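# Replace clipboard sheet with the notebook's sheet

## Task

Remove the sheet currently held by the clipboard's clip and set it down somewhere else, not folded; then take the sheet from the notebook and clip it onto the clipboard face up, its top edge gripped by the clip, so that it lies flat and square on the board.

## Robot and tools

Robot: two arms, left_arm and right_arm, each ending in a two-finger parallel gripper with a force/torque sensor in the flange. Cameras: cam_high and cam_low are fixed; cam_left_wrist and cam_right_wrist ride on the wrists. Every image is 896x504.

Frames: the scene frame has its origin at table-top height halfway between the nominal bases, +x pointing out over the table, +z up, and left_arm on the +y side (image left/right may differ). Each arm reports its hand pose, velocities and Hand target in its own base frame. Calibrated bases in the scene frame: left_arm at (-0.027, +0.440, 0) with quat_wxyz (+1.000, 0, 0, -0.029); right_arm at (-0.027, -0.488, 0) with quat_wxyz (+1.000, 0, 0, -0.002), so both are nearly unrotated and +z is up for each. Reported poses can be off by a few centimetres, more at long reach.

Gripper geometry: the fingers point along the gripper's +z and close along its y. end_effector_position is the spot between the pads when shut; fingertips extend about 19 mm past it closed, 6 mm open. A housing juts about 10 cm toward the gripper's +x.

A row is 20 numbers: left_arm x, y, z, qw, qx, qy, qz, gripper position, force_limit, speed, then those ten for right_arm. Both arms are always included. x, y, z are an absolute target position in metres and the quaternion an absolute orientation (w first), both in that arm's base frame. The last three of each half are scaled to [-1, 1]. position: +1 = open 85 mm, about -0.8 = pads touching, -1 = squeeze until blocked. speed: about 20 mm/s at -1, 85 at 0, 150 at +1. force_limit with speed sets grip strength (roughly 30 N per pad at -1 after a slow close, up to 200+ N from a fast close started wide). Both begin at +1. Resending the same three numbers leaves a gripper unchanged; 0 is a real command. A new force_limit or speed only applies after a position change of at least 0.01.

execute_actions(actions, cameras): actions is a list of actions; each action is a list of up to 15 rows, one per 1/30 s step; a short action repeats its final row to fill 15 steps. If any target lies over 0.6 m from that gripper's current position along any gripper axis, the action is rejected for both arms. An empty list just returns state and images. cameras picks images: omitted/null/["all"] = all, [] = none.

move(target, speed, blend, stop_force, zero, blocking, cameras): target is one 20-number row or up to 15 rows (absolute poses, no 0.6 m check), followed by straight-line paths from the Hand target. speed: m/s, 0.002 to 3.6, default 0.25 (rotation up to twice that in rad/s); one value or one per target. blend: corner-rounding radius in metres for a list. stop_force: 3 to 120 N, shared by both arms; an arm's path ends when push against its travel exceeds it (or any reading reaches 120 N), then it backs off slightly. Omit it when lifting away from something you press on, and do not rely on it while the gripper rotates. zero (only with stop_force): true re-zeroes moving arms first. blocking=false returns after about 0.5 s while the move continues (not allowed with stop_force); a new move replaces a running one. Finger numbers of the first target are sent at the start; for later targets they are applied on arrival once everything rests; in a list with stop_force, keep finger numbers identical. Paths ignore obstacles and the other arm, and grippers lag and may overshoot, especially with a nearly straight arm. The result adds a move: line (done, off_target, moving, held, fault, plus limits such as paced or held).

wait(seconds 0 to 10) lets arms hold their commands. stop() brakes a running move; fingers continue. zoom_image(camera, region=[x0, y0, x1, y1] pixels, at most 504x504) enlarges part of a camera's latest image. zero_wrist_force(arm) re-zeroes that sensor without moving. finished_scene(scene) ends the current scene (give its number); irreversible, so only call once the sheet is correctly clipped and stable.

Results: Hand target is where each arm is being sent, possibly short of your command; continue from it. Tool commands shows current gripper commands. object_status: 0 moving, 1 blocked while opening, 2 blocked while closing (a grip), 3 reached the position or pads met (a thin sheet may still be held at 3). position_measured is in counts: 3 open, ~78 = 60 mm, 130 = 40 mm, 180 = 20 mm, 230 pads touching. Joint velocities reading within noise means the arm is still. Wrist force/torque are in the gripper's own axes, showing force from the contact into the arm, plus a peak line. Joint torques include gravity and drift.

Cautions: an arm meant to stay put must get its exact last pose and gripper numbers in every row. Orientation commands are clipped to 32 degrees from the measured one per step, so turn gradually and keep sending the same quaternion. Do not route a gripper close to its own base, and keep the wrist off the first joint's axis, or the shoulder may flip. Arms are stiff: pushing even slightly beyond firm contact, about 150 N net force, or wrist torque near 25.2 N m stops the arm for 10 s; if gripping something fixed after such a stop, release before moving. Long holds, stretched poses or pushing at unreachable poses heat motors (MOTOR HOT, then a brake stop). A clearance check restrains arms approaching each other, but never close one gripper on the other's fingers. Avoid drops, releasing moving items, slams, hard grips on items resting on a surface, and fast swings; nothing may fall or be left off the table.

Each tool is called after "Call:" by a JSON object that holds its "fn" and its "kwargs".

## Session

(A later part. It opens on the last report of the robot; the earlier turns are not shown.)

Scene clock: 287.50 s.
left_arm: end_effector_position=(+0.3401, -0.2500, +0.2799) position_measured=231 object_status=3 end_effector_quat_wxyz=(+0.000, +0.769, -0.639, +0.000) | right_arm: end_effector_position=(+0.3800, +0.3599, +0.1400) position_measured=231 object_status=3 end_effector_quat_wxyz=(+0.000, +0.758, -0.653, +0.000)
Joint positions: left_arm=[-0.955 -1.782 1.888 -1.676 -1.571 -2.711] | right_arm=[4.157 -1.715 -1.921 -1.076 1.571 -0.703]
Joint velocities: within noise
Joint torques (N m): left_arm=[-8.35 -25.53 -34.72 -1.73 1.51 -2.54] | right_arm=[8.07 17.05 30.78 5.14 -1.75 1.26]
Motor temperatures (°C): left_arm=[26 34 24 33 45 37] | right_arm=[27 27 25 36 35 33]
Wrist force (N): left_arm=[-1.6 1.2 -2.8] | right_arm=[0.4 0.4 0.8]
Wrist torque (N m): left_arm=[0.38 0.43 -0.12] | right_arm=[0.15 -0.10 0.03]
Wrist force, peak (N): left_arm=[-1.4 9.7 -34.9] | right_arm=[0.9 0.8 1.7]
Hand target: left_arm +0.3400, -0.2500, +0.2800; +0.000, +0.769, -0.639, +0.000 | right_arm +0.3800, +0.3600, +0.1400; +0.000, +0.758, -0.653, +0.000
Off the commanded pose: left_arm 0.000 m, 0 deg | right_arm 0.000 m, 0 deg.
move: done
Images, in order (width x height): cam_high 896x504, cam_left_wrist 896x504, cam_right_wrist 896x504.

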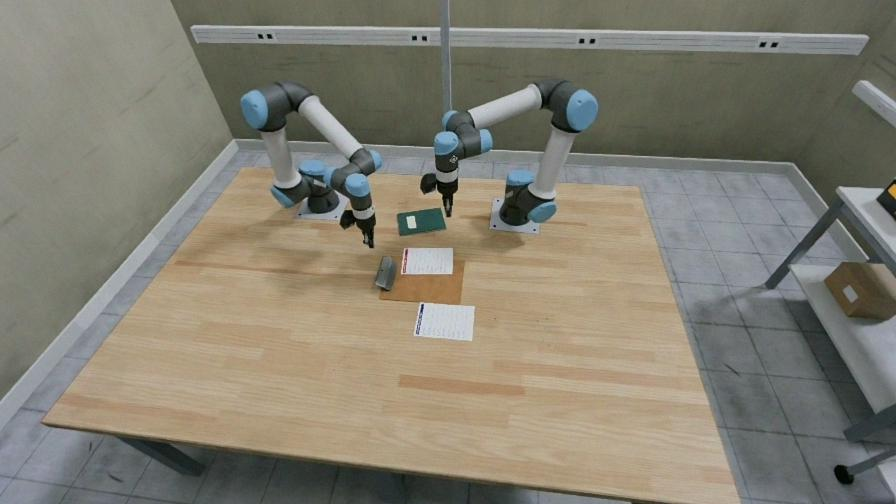

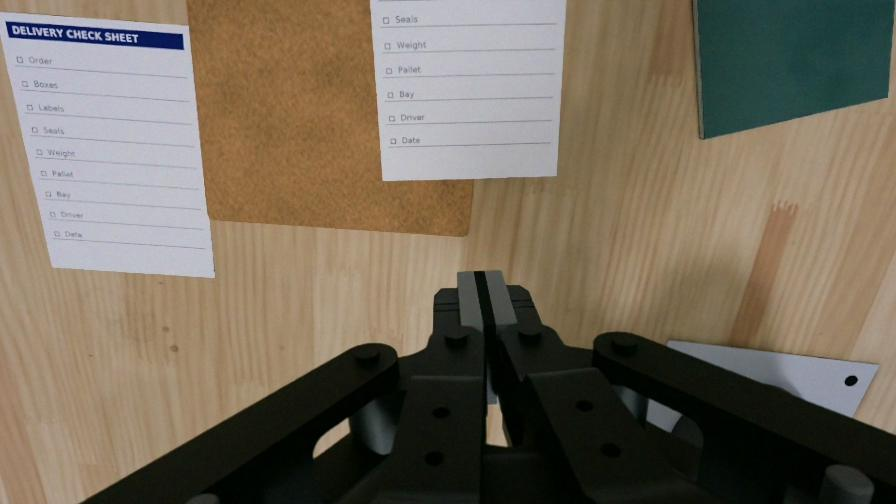

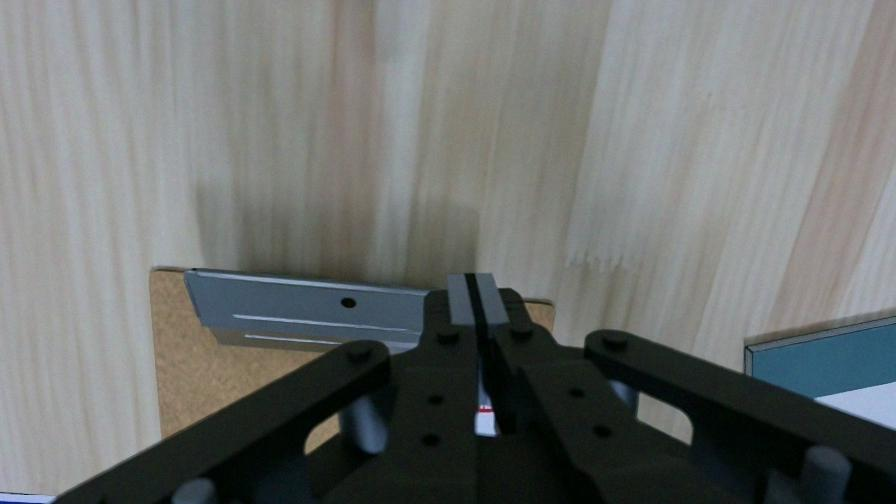

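Call:
{"fn": "move", "kwargs": {"target": [[0.378,-0.3446,0.08,0,0.7694,-0.6388,0,-1,0,-1,0.431,0.401,0.10,0,0.7284,-0.6852,0,-1,0,-1],[0.378,-0.3446,0.03,0,0.7694,-0.6388,0,-1,0,-1,0.431,0.401,0.07,0,0.7284,-0.6852,0,-1,0,-1]], "cameras": ["cam_right_wrist","cam_left_wrist"]}}

Scene clock: 323.90 s.
left_arm: end_effector_position=(+0.3780, -0.3446, +0.0301) position_measured=231 object_status=3 end_effector_quat_wxyz=(+0.000, +0.769, -0.639, +0.000) | right_arm: end_effector_position=(+0.4310, +0.4010, +0.0701) position_measured=231 object_status=3 end_effector_quat_wxyz=(+0.000, +0.728, -0.685, +0.000)
Joint positions: left_arm=[-1.003 -1.28 2.084 -2.375 -1.571 -2.759] | right_arm=[4.119 -1.948 -1.822 -0.942 1.571 -0.654]
Joint velocities: within noise
Joint torques (N m): left_arm=[9.72 -27.28 -6.07 -5.06 -0.58 2.87] | right_arm=[-6.21 27.19 10.09 4.82 1.43 1.33]
Motor temperatures (°C): left_arm=[26 34 24 33 45 37] | right_arm=[27 27 25 36 35 33]
Wrist force (N): left_arm=[-1.7 1.5 -2.7] | right_arm=[0.5 0.5 0.6]
Wrist torque (N m): left_arm=[0.45 0.46 -0.14] | right_arm=[0.13 -0.12 0.03]
Wrist force, peak (N): left_arm=[-2.3 1.2 -4.5] | right_arm=[0.6 0.6 1.9]
Hand target: left_arm +0.3780, -0.3446, +0.0300; +0.000, +0.769, -0.639, +0.000 | right_arm +0.4310, +0.4010, +0.0700; +0.000, +0.728, -0.685, +0.000
Off the commanded pose: left_arm 0.000 m, 0 deg | right_arm 0.000 m, 0 deg.
move: done
Images, in order (width x height): cam_left_wrist 896x504, cam_right_wrist 896x504.

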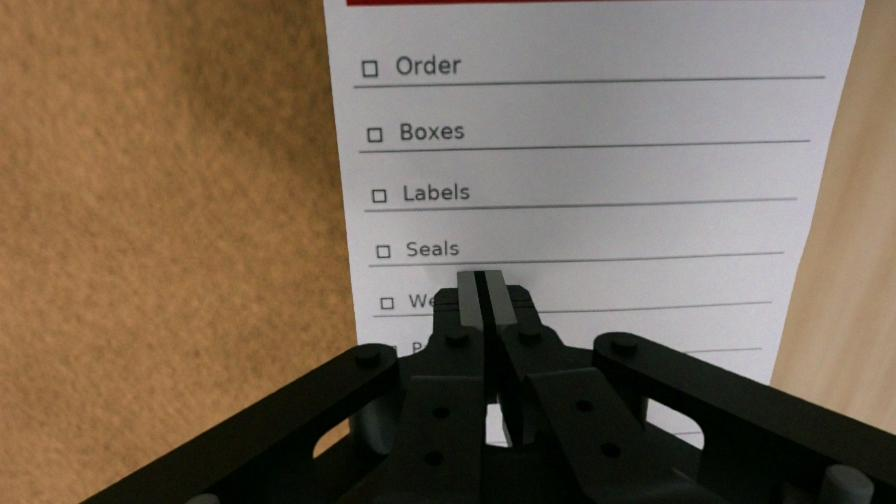

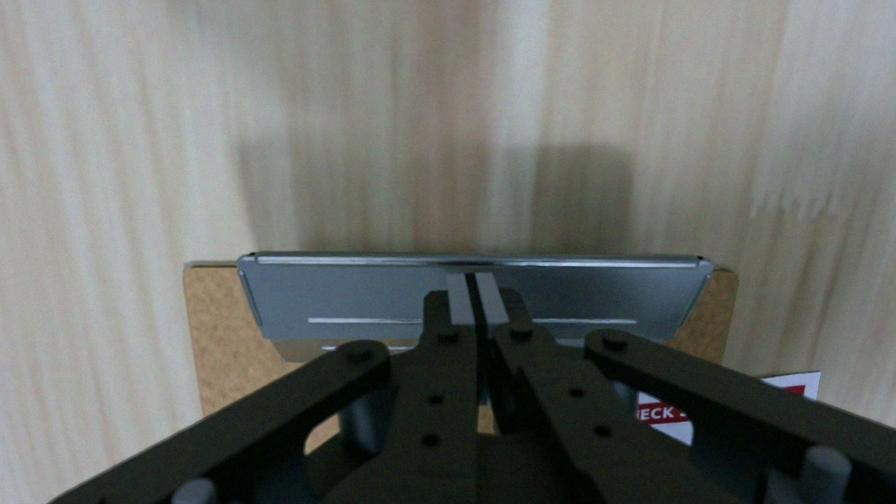

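Call:
{"fn": "move", "kwargs": {"target": [[0.378,-0.3446,0.03,0,0.7694,-0.6388,0,-1,0,-1,0.431,0.401,0.062,0,0.7284,-0.6852,0,-1,0,-1],[0.378,-0.3446,0.03,0,0.7694,-0.6388,0,-1,0,-1,0.4314,0.394,0.042,0,0.7284,-0.6852,0,-1,0,-1]], "cameras": ["cam_right_wrist"], "speed": 0.02}}

Call:
{"fn": "move", "kwargs": {"target": [0.378,-0.3446,0.012,0,0.7694,-0.6388,0,-1,0,-1,0.4314,0.394,0.042,0,0.7284,-0.6852,0,-1,0,-1], "cameras": ["cam_left_wrist"], "speed": 0.006, "stop_force": 3}}

Scene clock: 335.03 s.
left_arm: end_effector_position=(+0.3780, -0.3446, +0.0300) position_measured=231 object_status=3 end_effector_quat_wxyz=(+0.000, +0.769, -0.639, +0.000) | right_arm: end_effector_position=(+0.4314, +0.3940, +0.0421) position_measured=231 object_status=3 end_effector_quat_wxyz=(+0.000, +0.728, -0.685, +0.000)
Joint positions: left_arm=[-1.003 -1.279 2.084 -2.375 -1.571 -2.759] | right_arm=[4.112 -1.981 -1.862 -0.869 1.571 -0.662]
Joint velocities: within noise
Joint torques (N m): left_arm=[9.43 -26.58 -11.89 -4.47 -1.07 2.79] | right_arm=[-10.45 7.73 -4.92 0.4 -3.16 -1.25]
Motor temperatures (°C): left_arm=[26 34 24 33 45 37] | right_arm=[27 27 25 36 35 33]
Wrist force (N): left_arm=[-1.4 1.4 -2.6] | right_arm=[-6.3 0.4 -29.2]
Wrist torque (N m): left_arm=[0.42 0.43 -0.14] | right_arm=[0.20 -0.50 -0.01]
Wrist force, peak (N): left_arm=[-1.9 1.5 -2.8] | right_arm=[-7.6 0.6 -29.2]
Hand target: left_arm +0.3780, -0.3446, +0.0300; +0.000, +0.769, -0.639, +0.000 | right_arm +0.4314, +0.3940, +0.0420; +0.000, +0.728, -0.685, +0.000
Off the commanded pose: left_arm 0.000 m, 0 deg | right_arm 0.000 m, 0 deg.
move: done
Images, in order (width x height): cam_right_wrist 896x504.

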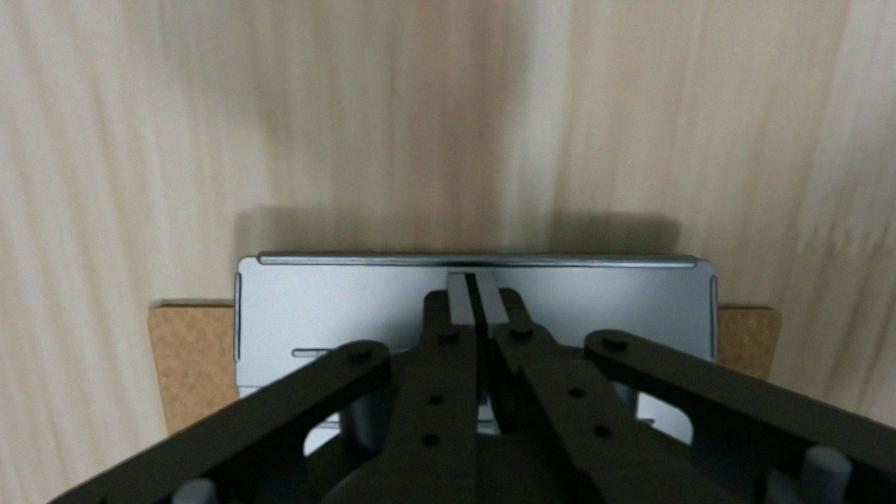

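Scene clock: 337.47 s.
left_arm: end_effector_position=(+0.3780, -0.3446, +0.0237) position_measured=231 object_status=3 end_effector_quat_wxyz=(+0.000, +0.769, -0.639, +0.000) | right_arm: end_effector_position=(+0.4314, +0.3940, +0.0420) position_measured=231 object_status=3 end_effector_quat_wxyz=(+0.000, +0.728, -0.685, +0.000)
Joint positions: left_arm=[-1.003 -1.267 2.089 -2.393 -1.571 -2.759] | right_arm=[4.112 -1.981 -1.862 -0.869 1.571 -0.662]
Joint velocities: within noise
Joint torques (N m): left_arm=[8.7 -39.21 -26.37 -1.02 -1 2.79] | right_arm=[-11.53 8.6 -5.61 0.15 -3.31 -1.39]
Motor temperatures (°C): left_arm=[26 34 24 33 45 37] | right_arm=[27 27 25 36 35 33]
Wrist force (N): left_arm=[-1.6 1.6 -7.2] | right_arm=[-7.4 0.7 -29.5]
Wrist torque (N m): left_arm=[0.44 0.48 -0.13] | right_arm=[0.18 -0.57 -0.02]
Wrist force, peak (N): left_arm=[-8.0 4.8 -22.9] | right_arm=[-7.8 0.5 -29.8]
Hand target: left_arm +0.3780, -0.3446, +0.0237; +0.000, +0.769, -0.639, +0.000 | right_arm +0.4314, +0.3940, +0.0420; +0.000, +0.728, -0.685, +0.000
Off the commanded pose: left_arm 0.012 m, 0 deg | right_arm 0.000 m, 0 deg.
move: contact (left_arm)
Images, in order (width x height): cam_left_wrist 896x504.

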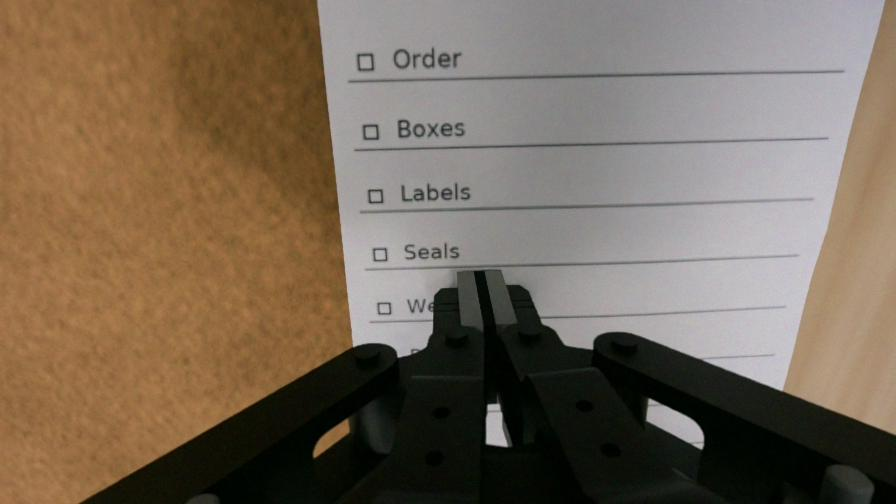

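Call:
{"fn": "move", "kwargs": {"target": [0.4776,-0.330,0.0237,0,0.7385,-0.6743,0,-1,0,-1,0.4314,0.394,0.042,0,0.7284,-0.6852,0,-1,0,-1], "cameras": ["cam_left_wrist","cam_right_wrist"], "speed": 0.05}}

Call:
{"fn": "move", "kwargs": {"target": [[0.4776,-0.330,0.08,0,0.7385,-0.6743,0,-1,0,-1,0.4314,0.394,0.042,0,0.7284,-0.6852,0,-1,0,-1],[0.43,-0.25,0.28,0,0.7385,-0.6743,0,-1,0,-1,0.4314,0.394,0.042,0,0.7284,-0.6852,0,-1,0,-1]], "cameras": ["cam_left_wrist","cam_high","cam_low"]}}

Scene clock: 347.23 s.
left_arm: end_effector_position=(+0.4775, -0.3300, +0.0237) position_measured=231 object_status=3 end_effector_quat_wxyz=(+0.000, +0.739, -0.674, +0.000) | right_arm: end_effector_position=(+0.4314, +0.3940, +0.0420) position_measured=231 object_status=3 end_effector_quat_wxyz=(+0.000, +0.728, -0.685, +0.000)
Joint positions: left_arm=[-0.837 -1.138 1.888 -2.322 -1.571 -2.498] | right_arm=[4.112 -1.981 -1.862 -0.869 1.571 -0.662]
Joint velocities: within noise
Joint torques (N m): left_arm=[13.73 -22.66 -23.16 -0.55 0.66 3.11] | right_arm=[-10.9 9.6 -3.76 -0.02 -3.11 -1.23]
Motor temperatures (°C): left_arm=[26 34 24 33 45 37] | right_arm=[27 27 25 36 35 33]
Wrist force (N): left_arm=[-1.1 9.6 -22.9] | right_arm=[-7.7 0.6 -29.5]
Wrist torque (N m): left_arm=[0.38 0.40 -0.14] | right_arm=[0.15 -0.52 -0.01]
Wrist force, peak (N): left_arm=[-1.1 9.6 -22.9] | right_arm=[-7.5 0.7 -29.8]
Hand target: left_arm +0.4776, -0.3300, +0.0237; +0.000, +0.738, -0.674, +0.000 | right_arm +0.4314, +0.3940, +0.0420; +0.000, +0.728, -0.685, +0.000
Off the commanded pose: left_arm 0.000 m, 0 deg | right_arm 0.000 m, 0 deg.
move: done
Images, in order (width x height): cam_left_wrist 896x504, cam_right_wrist 896x504.

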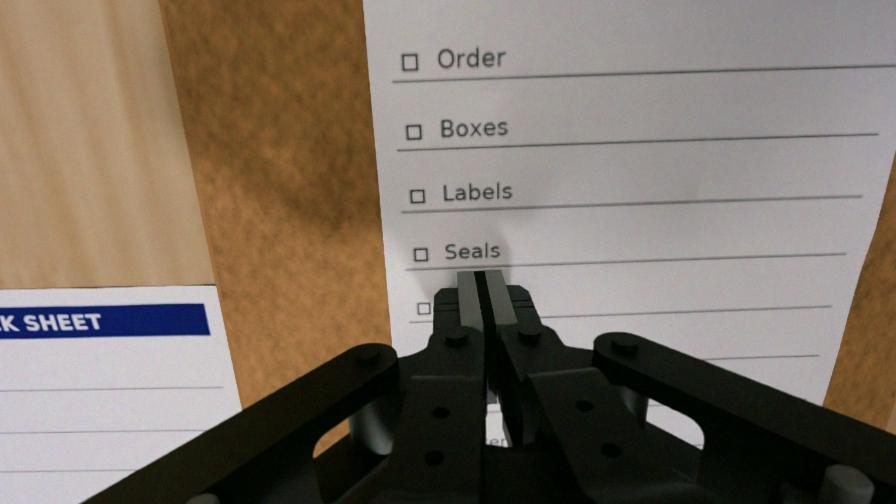

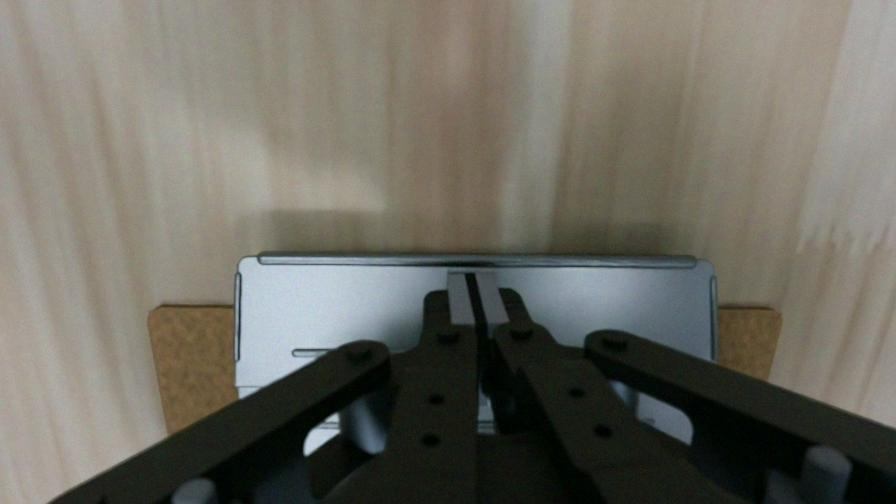

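Scene clock: 349.20 s.
left_arm: end_effector_position=(+0.4300, -0.2500, +0.2799) position_measured=231 object_status=3 end_effector_quat_wxyz=(+0.000, +0.738, -0.674, +0.000) | right_arm: end_effector_position=(+0.4314, +0.3940, +0.0420) position_measured=231 object_status=3 end_effector_quat_wxyz=(+0.000, +0.728, -0.685, +0.000)
Joint positions: left_arm=[-0.798 -1.593 1.722 -1.7 -1.571 -2.46] | right_arm=[4.112 -1.981 -1.862 -0.869 1.571 -0.662]
Joint velocities: within noise
Joint torques (N m): left_arm=[10.7 -33.7 -34.06 -1.04 -0.9 2.94] | right_arm=[-13.12 9.54 -5.31 -0.11 -3.42 -1.24]
Motor temperatures (°C): left_arm=[26 34 24 33 45 37] | right_arm=[27 27 25 36 35 33]
Wrist force (N): left_arm=[-1.6 1.6 -2.7] | right_arm=[-7.2 0.8 -29.7]
Wrist torque (N m): left_arm=[0.47 0.47 -0.20] | right_arm=[0.19 -0.57 -0.02]
Wrist force, peak (N): left_arm=[-1.2 9.9 -22.8] | right_arm=[-7.5 0.6 -29.8]
Hand target: left_arm +0.4300, -0.2500, +0.2800; +0.000, +0.738, -0.674, +0.000 | right_arm +0.4314, +0.3940, +0.0420; +0.000, +0.728, -0.685, +0.000
Off the commanded pose: left_arm 0.000 m, 0 deg | right_arm 0.000 m, 0 deg.
move: done
Images, in order (width x height): cam_high 896x504, cam_low 896x504, cam_left_wrist 896x504.

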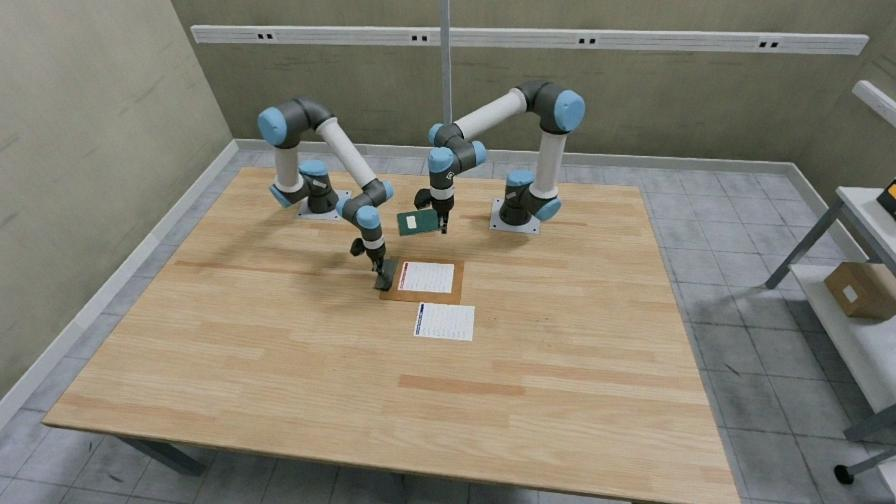

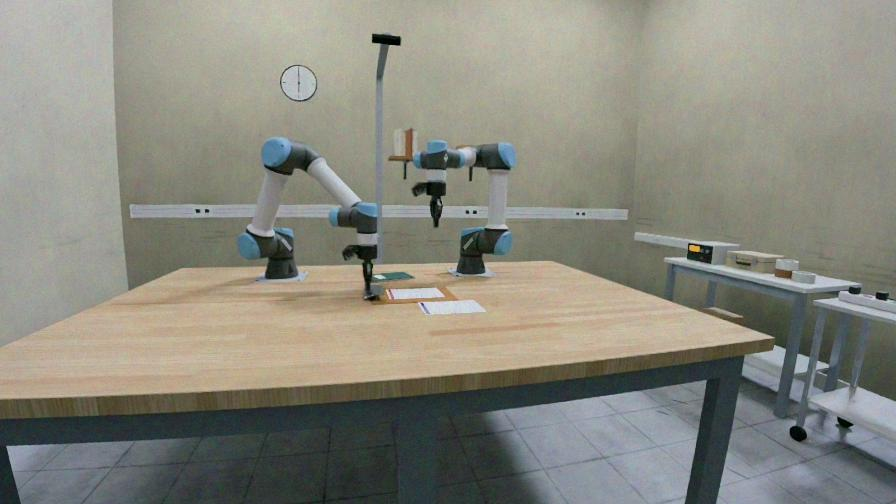

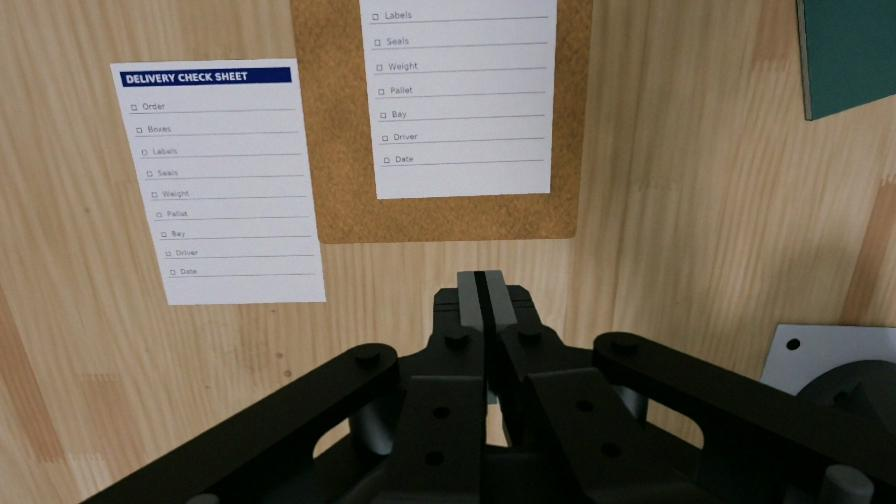

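Call:
{"fn": "move", "kwargs": {"target": [[0.434,-0.315,0.08,0,0.7467,-0.6652,0,-1,0,-1,0.4314,0.394,0.042,0,0.7284,-0.6852,0,-1,0,-1],[0.434,-0.315,0.03,0,0.7467,-0.6652,0,-1,0,-1,0.4314,0.394,0.040,0,0.7284,-0.6852,0,-1,0,-1]], "cameras": []}}

Call:
{"fn": "move", "kwargs": {"target": [0.434,-0.315,0.012,0,0.7467,-0.6652,0,-1,0,-1,0.4314,0.394,0.040,0,0.7284,-0.6852,0,-1,0,-1], "cameras": ["cam_left_wrist"], "speed": 0.006, "stop_force": 3}}

Call:
{"fn": "move", "kwargs": {"target": [[0.446,-0.3136,0.0235,0,0.7467,-0.6652,0,-1,0,-1,0.4314,0.394,0.040,0,0.7284,-0.6852,0,-1,0,-1],[0.4495,-0.3444,0.0235,0,0.7467,-0.6652,0,-1,0,-1,0.4314,0.394,0.040,0,0.7284,-0.6852,0,-1,0,-1]], "cameras": ["cam_left_wrist","cam_high","cam_low"], "speed": 0.04}}

Call:
{"fn": "zoom_image", "kwargs": {"camera": "cam_high", "region": [350, 230, 490, 350]}}

Scene clock: 374.00 s.
left_arm: end_effector_position=(+0.4340, -0.3150, +0.0301) position_measured=231 object_status=3 end_effector_quat_wxyz=(+0.000, +0.747, -0.665, +0.000) | right_arm: end_effector_position=(+0.4314, +0.3940, +0.0400) position_measured=231 object_status=3 end_effector_quat_wxyz=(+0.000, +0.728, -0.685, +0.000)
Joint positions: left_arm=[-0.879 -1.232 2.013 -2.352 -1.571 -2.565] | right_arm=[4.112 -1.985 -1.864 -0.864 1.571 -0.662]
Joint velocities: within noise
Joint torques (N m): left_arm=[8.19 -27.82 -6.69 -4.5 1.55 -0.8] | right_arm=[-6.15 6.69 -4.02 0.69 -1.09 -1.28]
Motor temperatures (°C): left_arm=[26 34 24 33 45 37] | right_arm=[27 27 25 36 35 33]
Wrist force (N): left_arm=[-1.1 1.5 -2.8] | right_arm=[-5.4 1.6 -31.7]
Wrist torque (N m): left_arm=[0.46 0.37 -0.17] | right_arm=[0.15 -0.51 -0.02]
Wrist force, peak (N): left_arm=[-1.7 1.8 -4.2] | right_arm=[-5.4 1.6 -31.7]
Hand target: left_arm +0.4340, -0.3150, +0.0300; +0.000, +0.747, -0.665, +0.000 | right_arm +0.4314, +0.3940, +0.0400; +0.000, +0.728, -0.685, +0.000
Off the commanded pose: left_arm 0.000 m, 0 deg | right_arm 0.000 m, 0 deg.
move: done
No camera images: "cameras" was empty.

Scene clock: 376.43 s.
left_arm: end_effector_position=(+0.4340, -0.3150, +0.0238) position_measured=231 object_status=3 end_effector_quat_wxyz=(+0.000, +0.747, -0.665, +0.000) | right_arm: end_effector_position=(+0.4314, +0.3940, +0.0400) position_measured=231 object_status=3 end_effector_quat_wxyz=(+0.000, +0.728, -0.685, +0.000)
Joint positions: left_arm=[-0.879 -1.22 2.018 -2.369 -1.571 -2.565] | right_arm=[4.112 -1.985 -1.864 -0.864 1.571 -0.662]
Joint velocities: within noise
Joint torques (N m): left_arm=[7.41 -41.38 -26.71 -1.11 1.5 2.62] | right_arm=[1.19 6.86 -3.17 0.17 0.39 -1.03]
Motor temperatures (°C): left_arm=[26 34 24 33 45 37] | right_arm=[27 27 25 36 35 33]
Wrist force (N): left_arm=[-0.8 1.9 -7.3] | right_arm=[-5.1 1.4 -31.8]
Wrist torque (N m): left_arm=[0.46 0.39 -0.17] | right_arm=[0.18 -0.54 -0.02]
Wrist force, peak (N): left_arm=[-6.1 6.0 -21.3] | right_arm=[-5.7 1.5 -31.8]
Hand target: left_arm +0.4340, -0.3150, +0.0238; +0.000, +0.747, -0.665, +0.000 | right_arm +0.4314, +0.3940, +0.0400; +0.000, +0.728, -0.685, +0.000
Off the commanded pose: left_arm 0.012 m, 0 deg | right_arm 0.000 m, 0 deg.
move: contact (left_arm)
Images, in order (width x height): cam_left_wrist 896x504.

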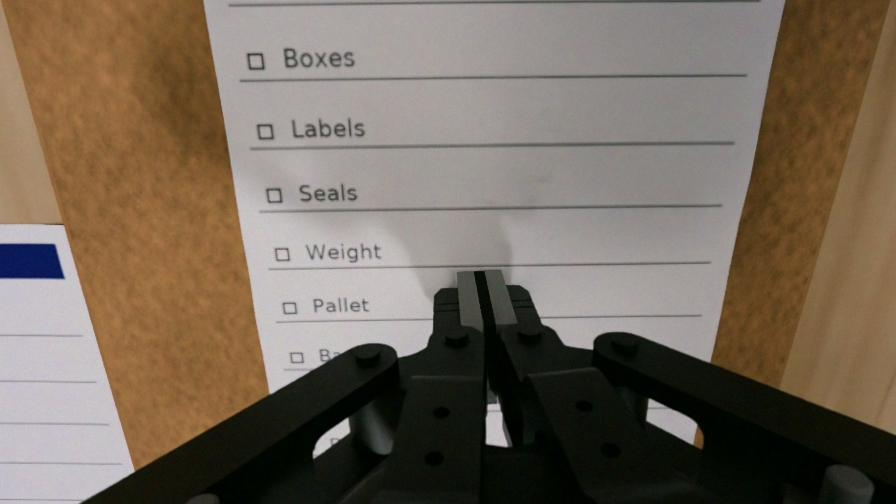

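Scene clock: 377.97 s.
left_arm: end_effector_position=(+0.4495, -0.3442, +0.0235) position_measured=231 object_status=3 end_effector_quat_wxyz=(+0.000, +0.747, -0.665, +0.000) | right_arm: end_effector_position=(+0.4314, +0.3940, +0.0400) position_measured=231 object_status=3 end_effector_quat_wxyz=(+0.000, +0.728, -0.685, +0.000)
Joint positions: left_arm=[-0.891 -1.164 1.931 -2.338 -1.571 -2.577] | right_arm=[4.112 -1.985 -1.864 -0.864 1.571 -0.662]
Joint velocities: within noise
Joint torques (N m): left_arm=[-14.72 -15.79 -20.93 -0.75 -0.44 -2.33] | right_arm=[1.79 9.63 -0.84 -0.55 0.21 -1.05]
Motor temperatures (°C): left_arm=[26 34 24 33 45 37] | right_arm=[27 27 25 36 35 33]
Wrist force (N): left_arm=[-14.5 2.1 -37.3] | right_arm=[-3.4 1.2 -31.1]
Wrist torque (N m): left_arm=[0.37 0.20 -0.15] | right_arm=[0.19 -0.47 -0.01]
Wrist force, peak (N): left_arm=[-14.5 2.1 -37.3] | right_arm=[-5.5 1.4 -31.9]
Hand target: left_arm +0.4495, -0.3444, +0.0235; +0.000, +0.747, -0.665, +0.000 | right_arm +0.4314, +0.3940, +0.0400; +0.000, +0.728, -0.685, +0.000
Off the commanded pose: left_arm 0.000 m, 0 deg | right_arm 0.000 m, 0 deg.
move: done
Images, in order (width x height): cam_high 896x504, cam_low 896x504, cam_left_wrist 896x504.

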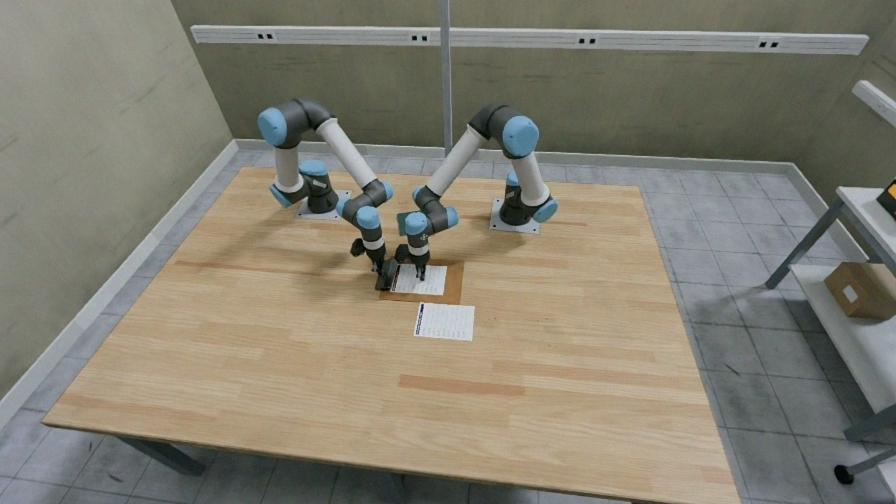

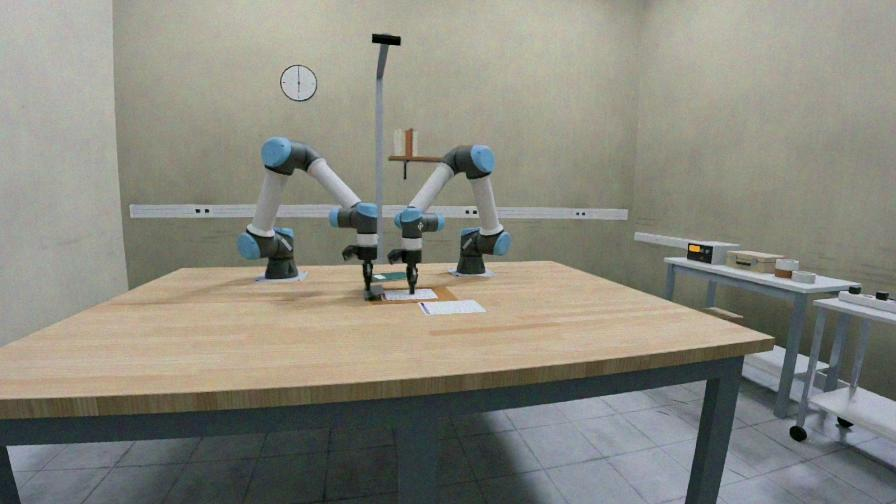

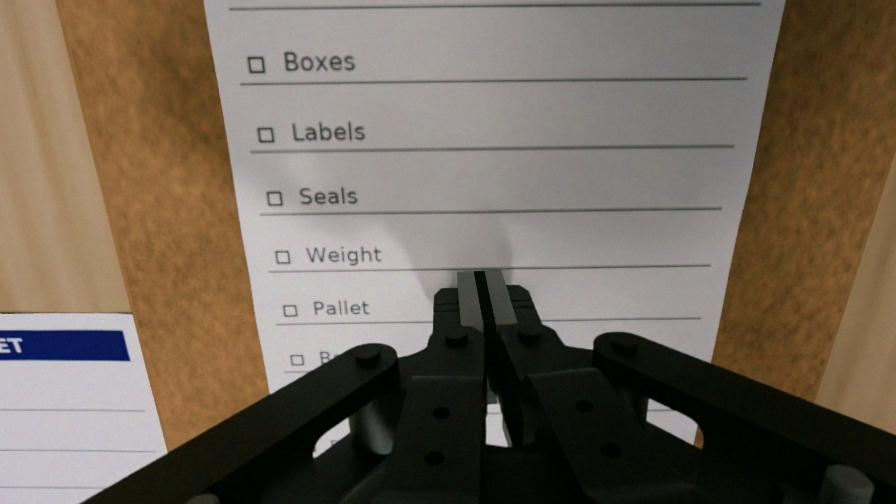

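Scaled by 3.600.

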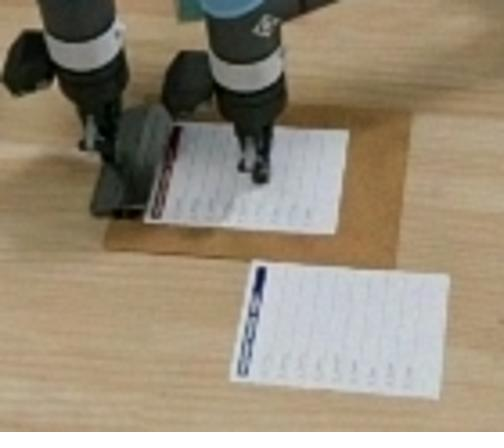

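Call:
{"fn": "move", "kwargs": {"target": [0.4501,-0.3494,0.0235,0,0.7467,-0.6652,0,-1,0,-1,0.4314,0.394,0.040,0,0.7284,-0.6852,0,-1,0,-1], "cameras": ["cam_left_wrist"], "speed": 0.03}}

Call:
{"fn": "move", "kwargs": {"target": [[0.4501,-0.3494,0.0236,0,0.7467,-0.6652,0,-1,0,-1,0.431,0.401,0.062,0,0.7284,-0.6852,0,-1,0,-1],[0.4501,-0.3494,0.0236,0,0.7467,-0.6652,0,-1,0,-1,0.431,0.401,0.09,0,0.7284,-0.6852,0,-1,0,-1]], "cameras": ["cam_right_wrist"], "speed": 0.025}}

Call:
{"fn": "move", "kwargs": {"target": [[0.4501,-0.3494,0.035,0,0.7467,-0.6652,0,-1,0,-1,0.431,0.401,0.10,0,0.7284,-0.6852,0,-1,0,-1],[0.44,-0.28,0.30,0,0.7467,-0.6652,0,-1,0,-1,0.42,0.20,0.25,0,0.7284,-0.6852,0,-1,0,-1],[0.46,-0.36,0.30,0,0.7467,-0.6652,0,-1,0,-1,0.42,0.20,0.25,0,0.7284,-0.6852,0,-1,0,-1]], "speed": [0.03,0.25,0.25]}}

Scene clock: 392.93 s.
left_arm: end_effector_position=(+0.4501, -0.3493, +0.0235) position_measured=231 object_status=3 end_effector_quat_wxyz=(+0.000, +0.747, -0.665, +0.000) | right_arm: end_effector_position=(+0.4314, +0.3940, +0.0400) position_measured=231 object_status=3 end_effector_quat_wxyz=(+0.000, +0.728, -0.685, +0.000)
Joint positions: left_arm=[-0.896 -1.157 1.921 -2.334 -1.571 -2.582] | right_arm=[4.112 -1.985 -1.864 -0.864 1.571 -0.662]
Joint velocities: within noise
Joint torques (N m): left_arm=[-13.25 -13.96 -22.54 -0.57 -2.12 -2.52] | right_arm=[1.83 17.84 3.01 -1.28 0.2 -1.29]
Motor temperatures (°C): left_arm=[26 34 24 33 45 37] | right_arm=[27 27 25 36 35 33]
Wrist force (N): left_arm=[-14.7 1.4 -39.4] | right_arm=[-3.8 1.1 -31.5]
Wrist torque (N m): left_arm=[0.41 0.12 -0.15] | right_arm=[0.17 -0.41 -0.01]
Wrist force, peak (N): left_arm=[-15.5 2.5 -40.2] | right_arm=[-3.4 1.1 -31.7]
Hand target: left_arm +0.4501, -0.3494, +0.0235; +0.000, +0.747, -0.665, +0.000 | right_arm +0.4314, +0.3940, +0.0400; +0.000, +0.728, -0.685, +0.000
Off the commanded pose: left_arm 0.000 m, 0 deg | right_arm 0.000 m, 0 deg.
move: done
Images, in order (width x height): cam_left_wrist 896x504.

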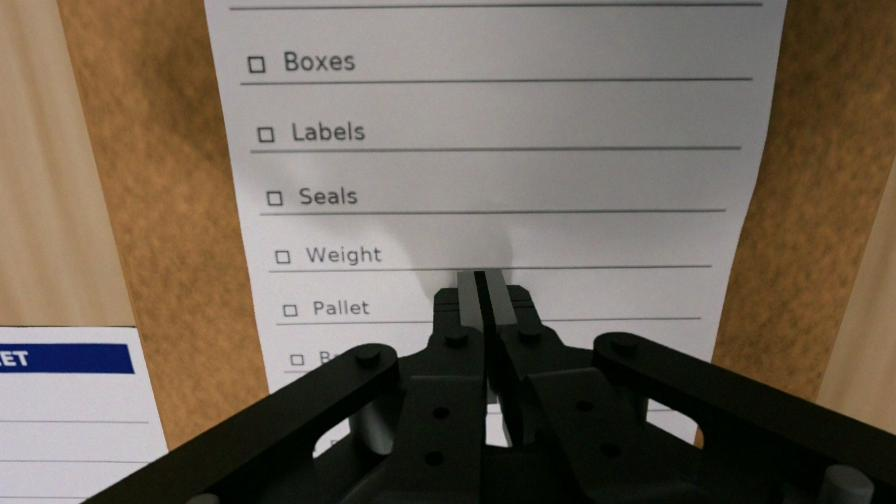

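Scene clock: 395.37 s.
left_arm: end_effector_position=(+0.4501, -0.3494, +0.0236) position_measured=231 object_status=3 end_effector_quat_wxyz=(+0.000, +0.747, -0.665, +0.000) | right_arm: end_effector_position=(+0.4310, +0.4010, +0.0899) position_measured=231 object_status=3 end_effector_quat_wxyz=(+0.000, +0.728, -0.685, +0.000)
Joint positions: left_arm=[-0.896 -1.157 1.92 -2.334 -1.571 -2.582] | right_arm=[4.119 -1.921 -1.801 -0.991 1.571 -0.654]
Joint velocities: within noise
Joint torques (N m): left_arm=[8.22 -35.26 -5.84 1.39 1.81 -2.34] | right_arm=[7.25 55.86 29.71 0.92 -1.73 1.41]
Motor temperatures (°C): left_arm=[26 34 24 33 45 37] | right_arm=[27 27 25 36 35 33]
Wrist force (N): left_arm=[2.7 0.5 -21.9] | right_arm=[0.8 0.5 1.0]
Wrist torque (N m): left_arm=[0.41 0.35 -0.15] | right_arm=[0.15 -0.16 0.03]
Wrist force, peak (N): left_arm=[-15.8 1.8 -39.8] | right_arm=[28.0 3.3 -27.8]
Hand target: left_arm +0.4501, -0.3494, +0.0236; +0.000, +0.747, -0.665, +0.000 | right_arm +0.4310, +0.4010, +0.0900; +0.000, +0.728, -0.685, +0.000
Off the commanded pose: left_arm 0.000 m, 0 deg | right_arm 0.000 m, 0 deg.
move: done
Images, in order (width x height): cam_right_wrist 896x504.

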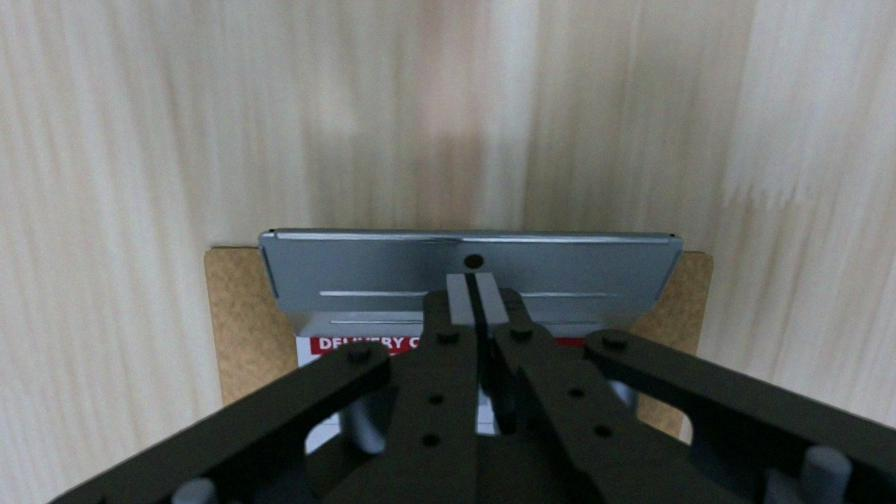

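Scene clock: 398.03 s.
left_arm: end_effector_position=(+0.4600, -0.3599, +0.3000) position_measured=231 object_status=3 end_effector_quat_wxyz=(+0.000, +0.747, -0.665, +0.000) | right_arm: end_effector_position=(+0.4200, +0.2000, +0.2500) position_measured=231 object_status=3 end_effector_quat_wxyz=(+0.000, +0.728, -0.685, +0.000)
Joint positions: left_arm=[-0.894 -1.388 1.447 -1.631 -1.571 -2.58] | right_arm=[3.877 -1.481 -1.863 -1.368 1.571 -0.897]
Joint velocities: within noise
Joint torques (N m): left_arm=[-8.12 -28.68 -33.98 -1.26 -0.43 -2.47] | right_arm=[-7.68 38.03 31.79 1.06 1.91 -1.12]
Motor temperatures (°C): left_arm=[26 34 24 33 45 37] | right_arm=[27 27 25 36 35 33]
Wrist force (N): left_arm=[-0.6 1.4 -2.8] | right_arm=[1.1 0.4 0.9]
Wrist torque (N m): left_arm=[0.46 0.31 -0.18] | right_arm=[0.14 -0.25 0.04]
Wrist force, peak (N): left_arm=[2.9 0.5 -21.6] | right_arm=[2.3 0.4 0.0]
Hand target: left_arm +0.4600, -0.3600, +0.3000; +0.000, +0.747, -0.665, +0.000 | right_arm +0.4200, +0.2000, +0.2500; +0.000, +0.728, -0.685, +0.000
Off the commanded pose: left_arm 0.000 m, 0 deg | right_arm 0.000 m, 0 deg.
move: done

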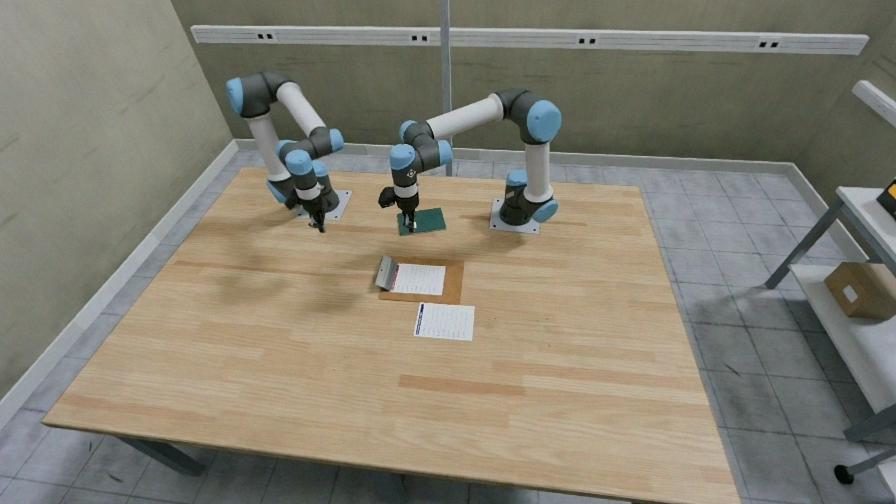

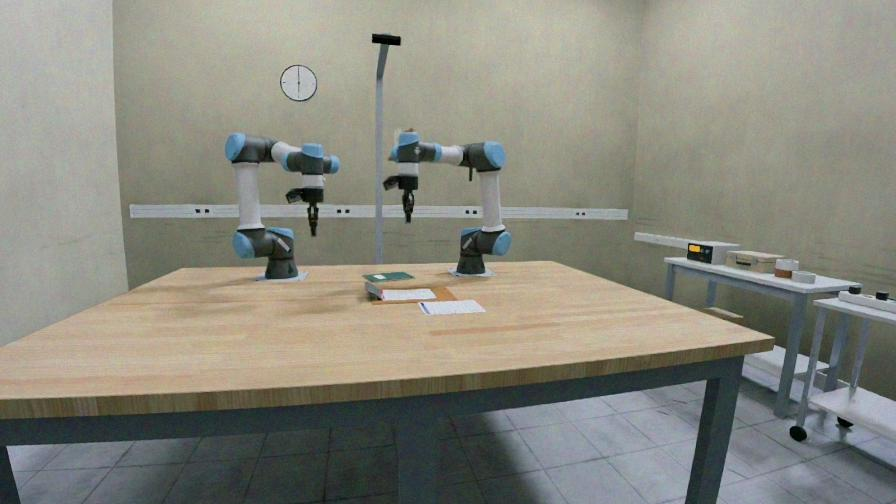

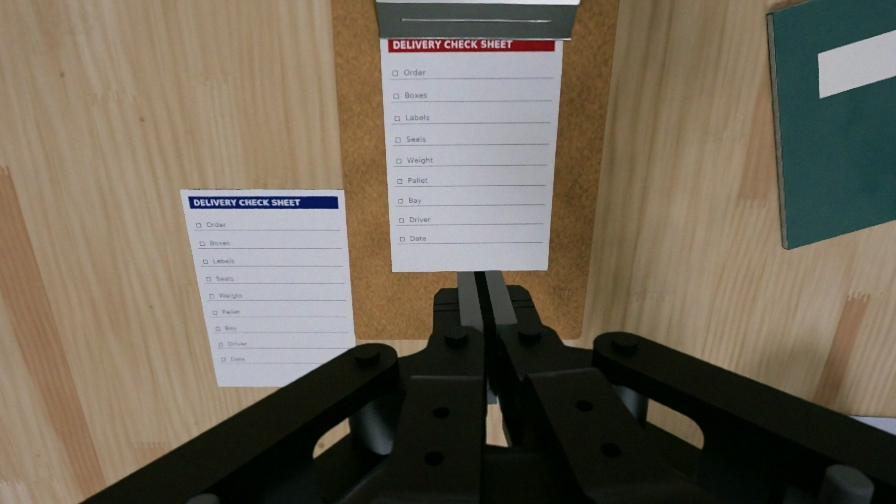

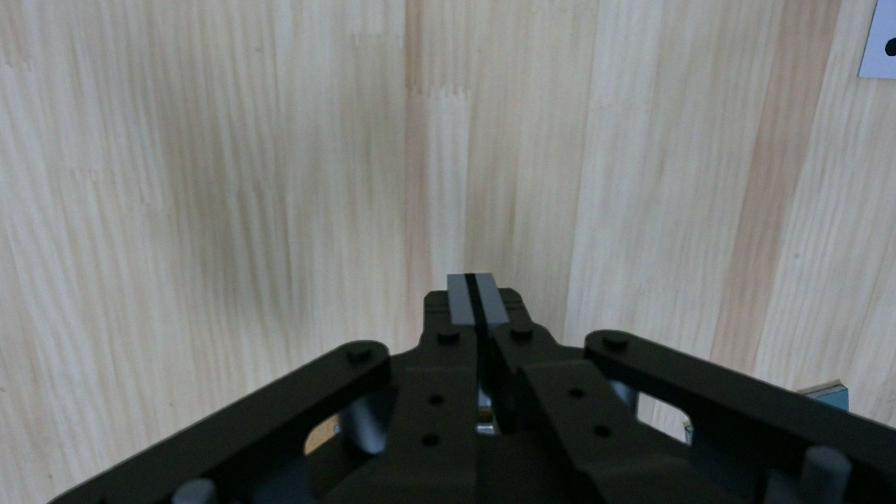

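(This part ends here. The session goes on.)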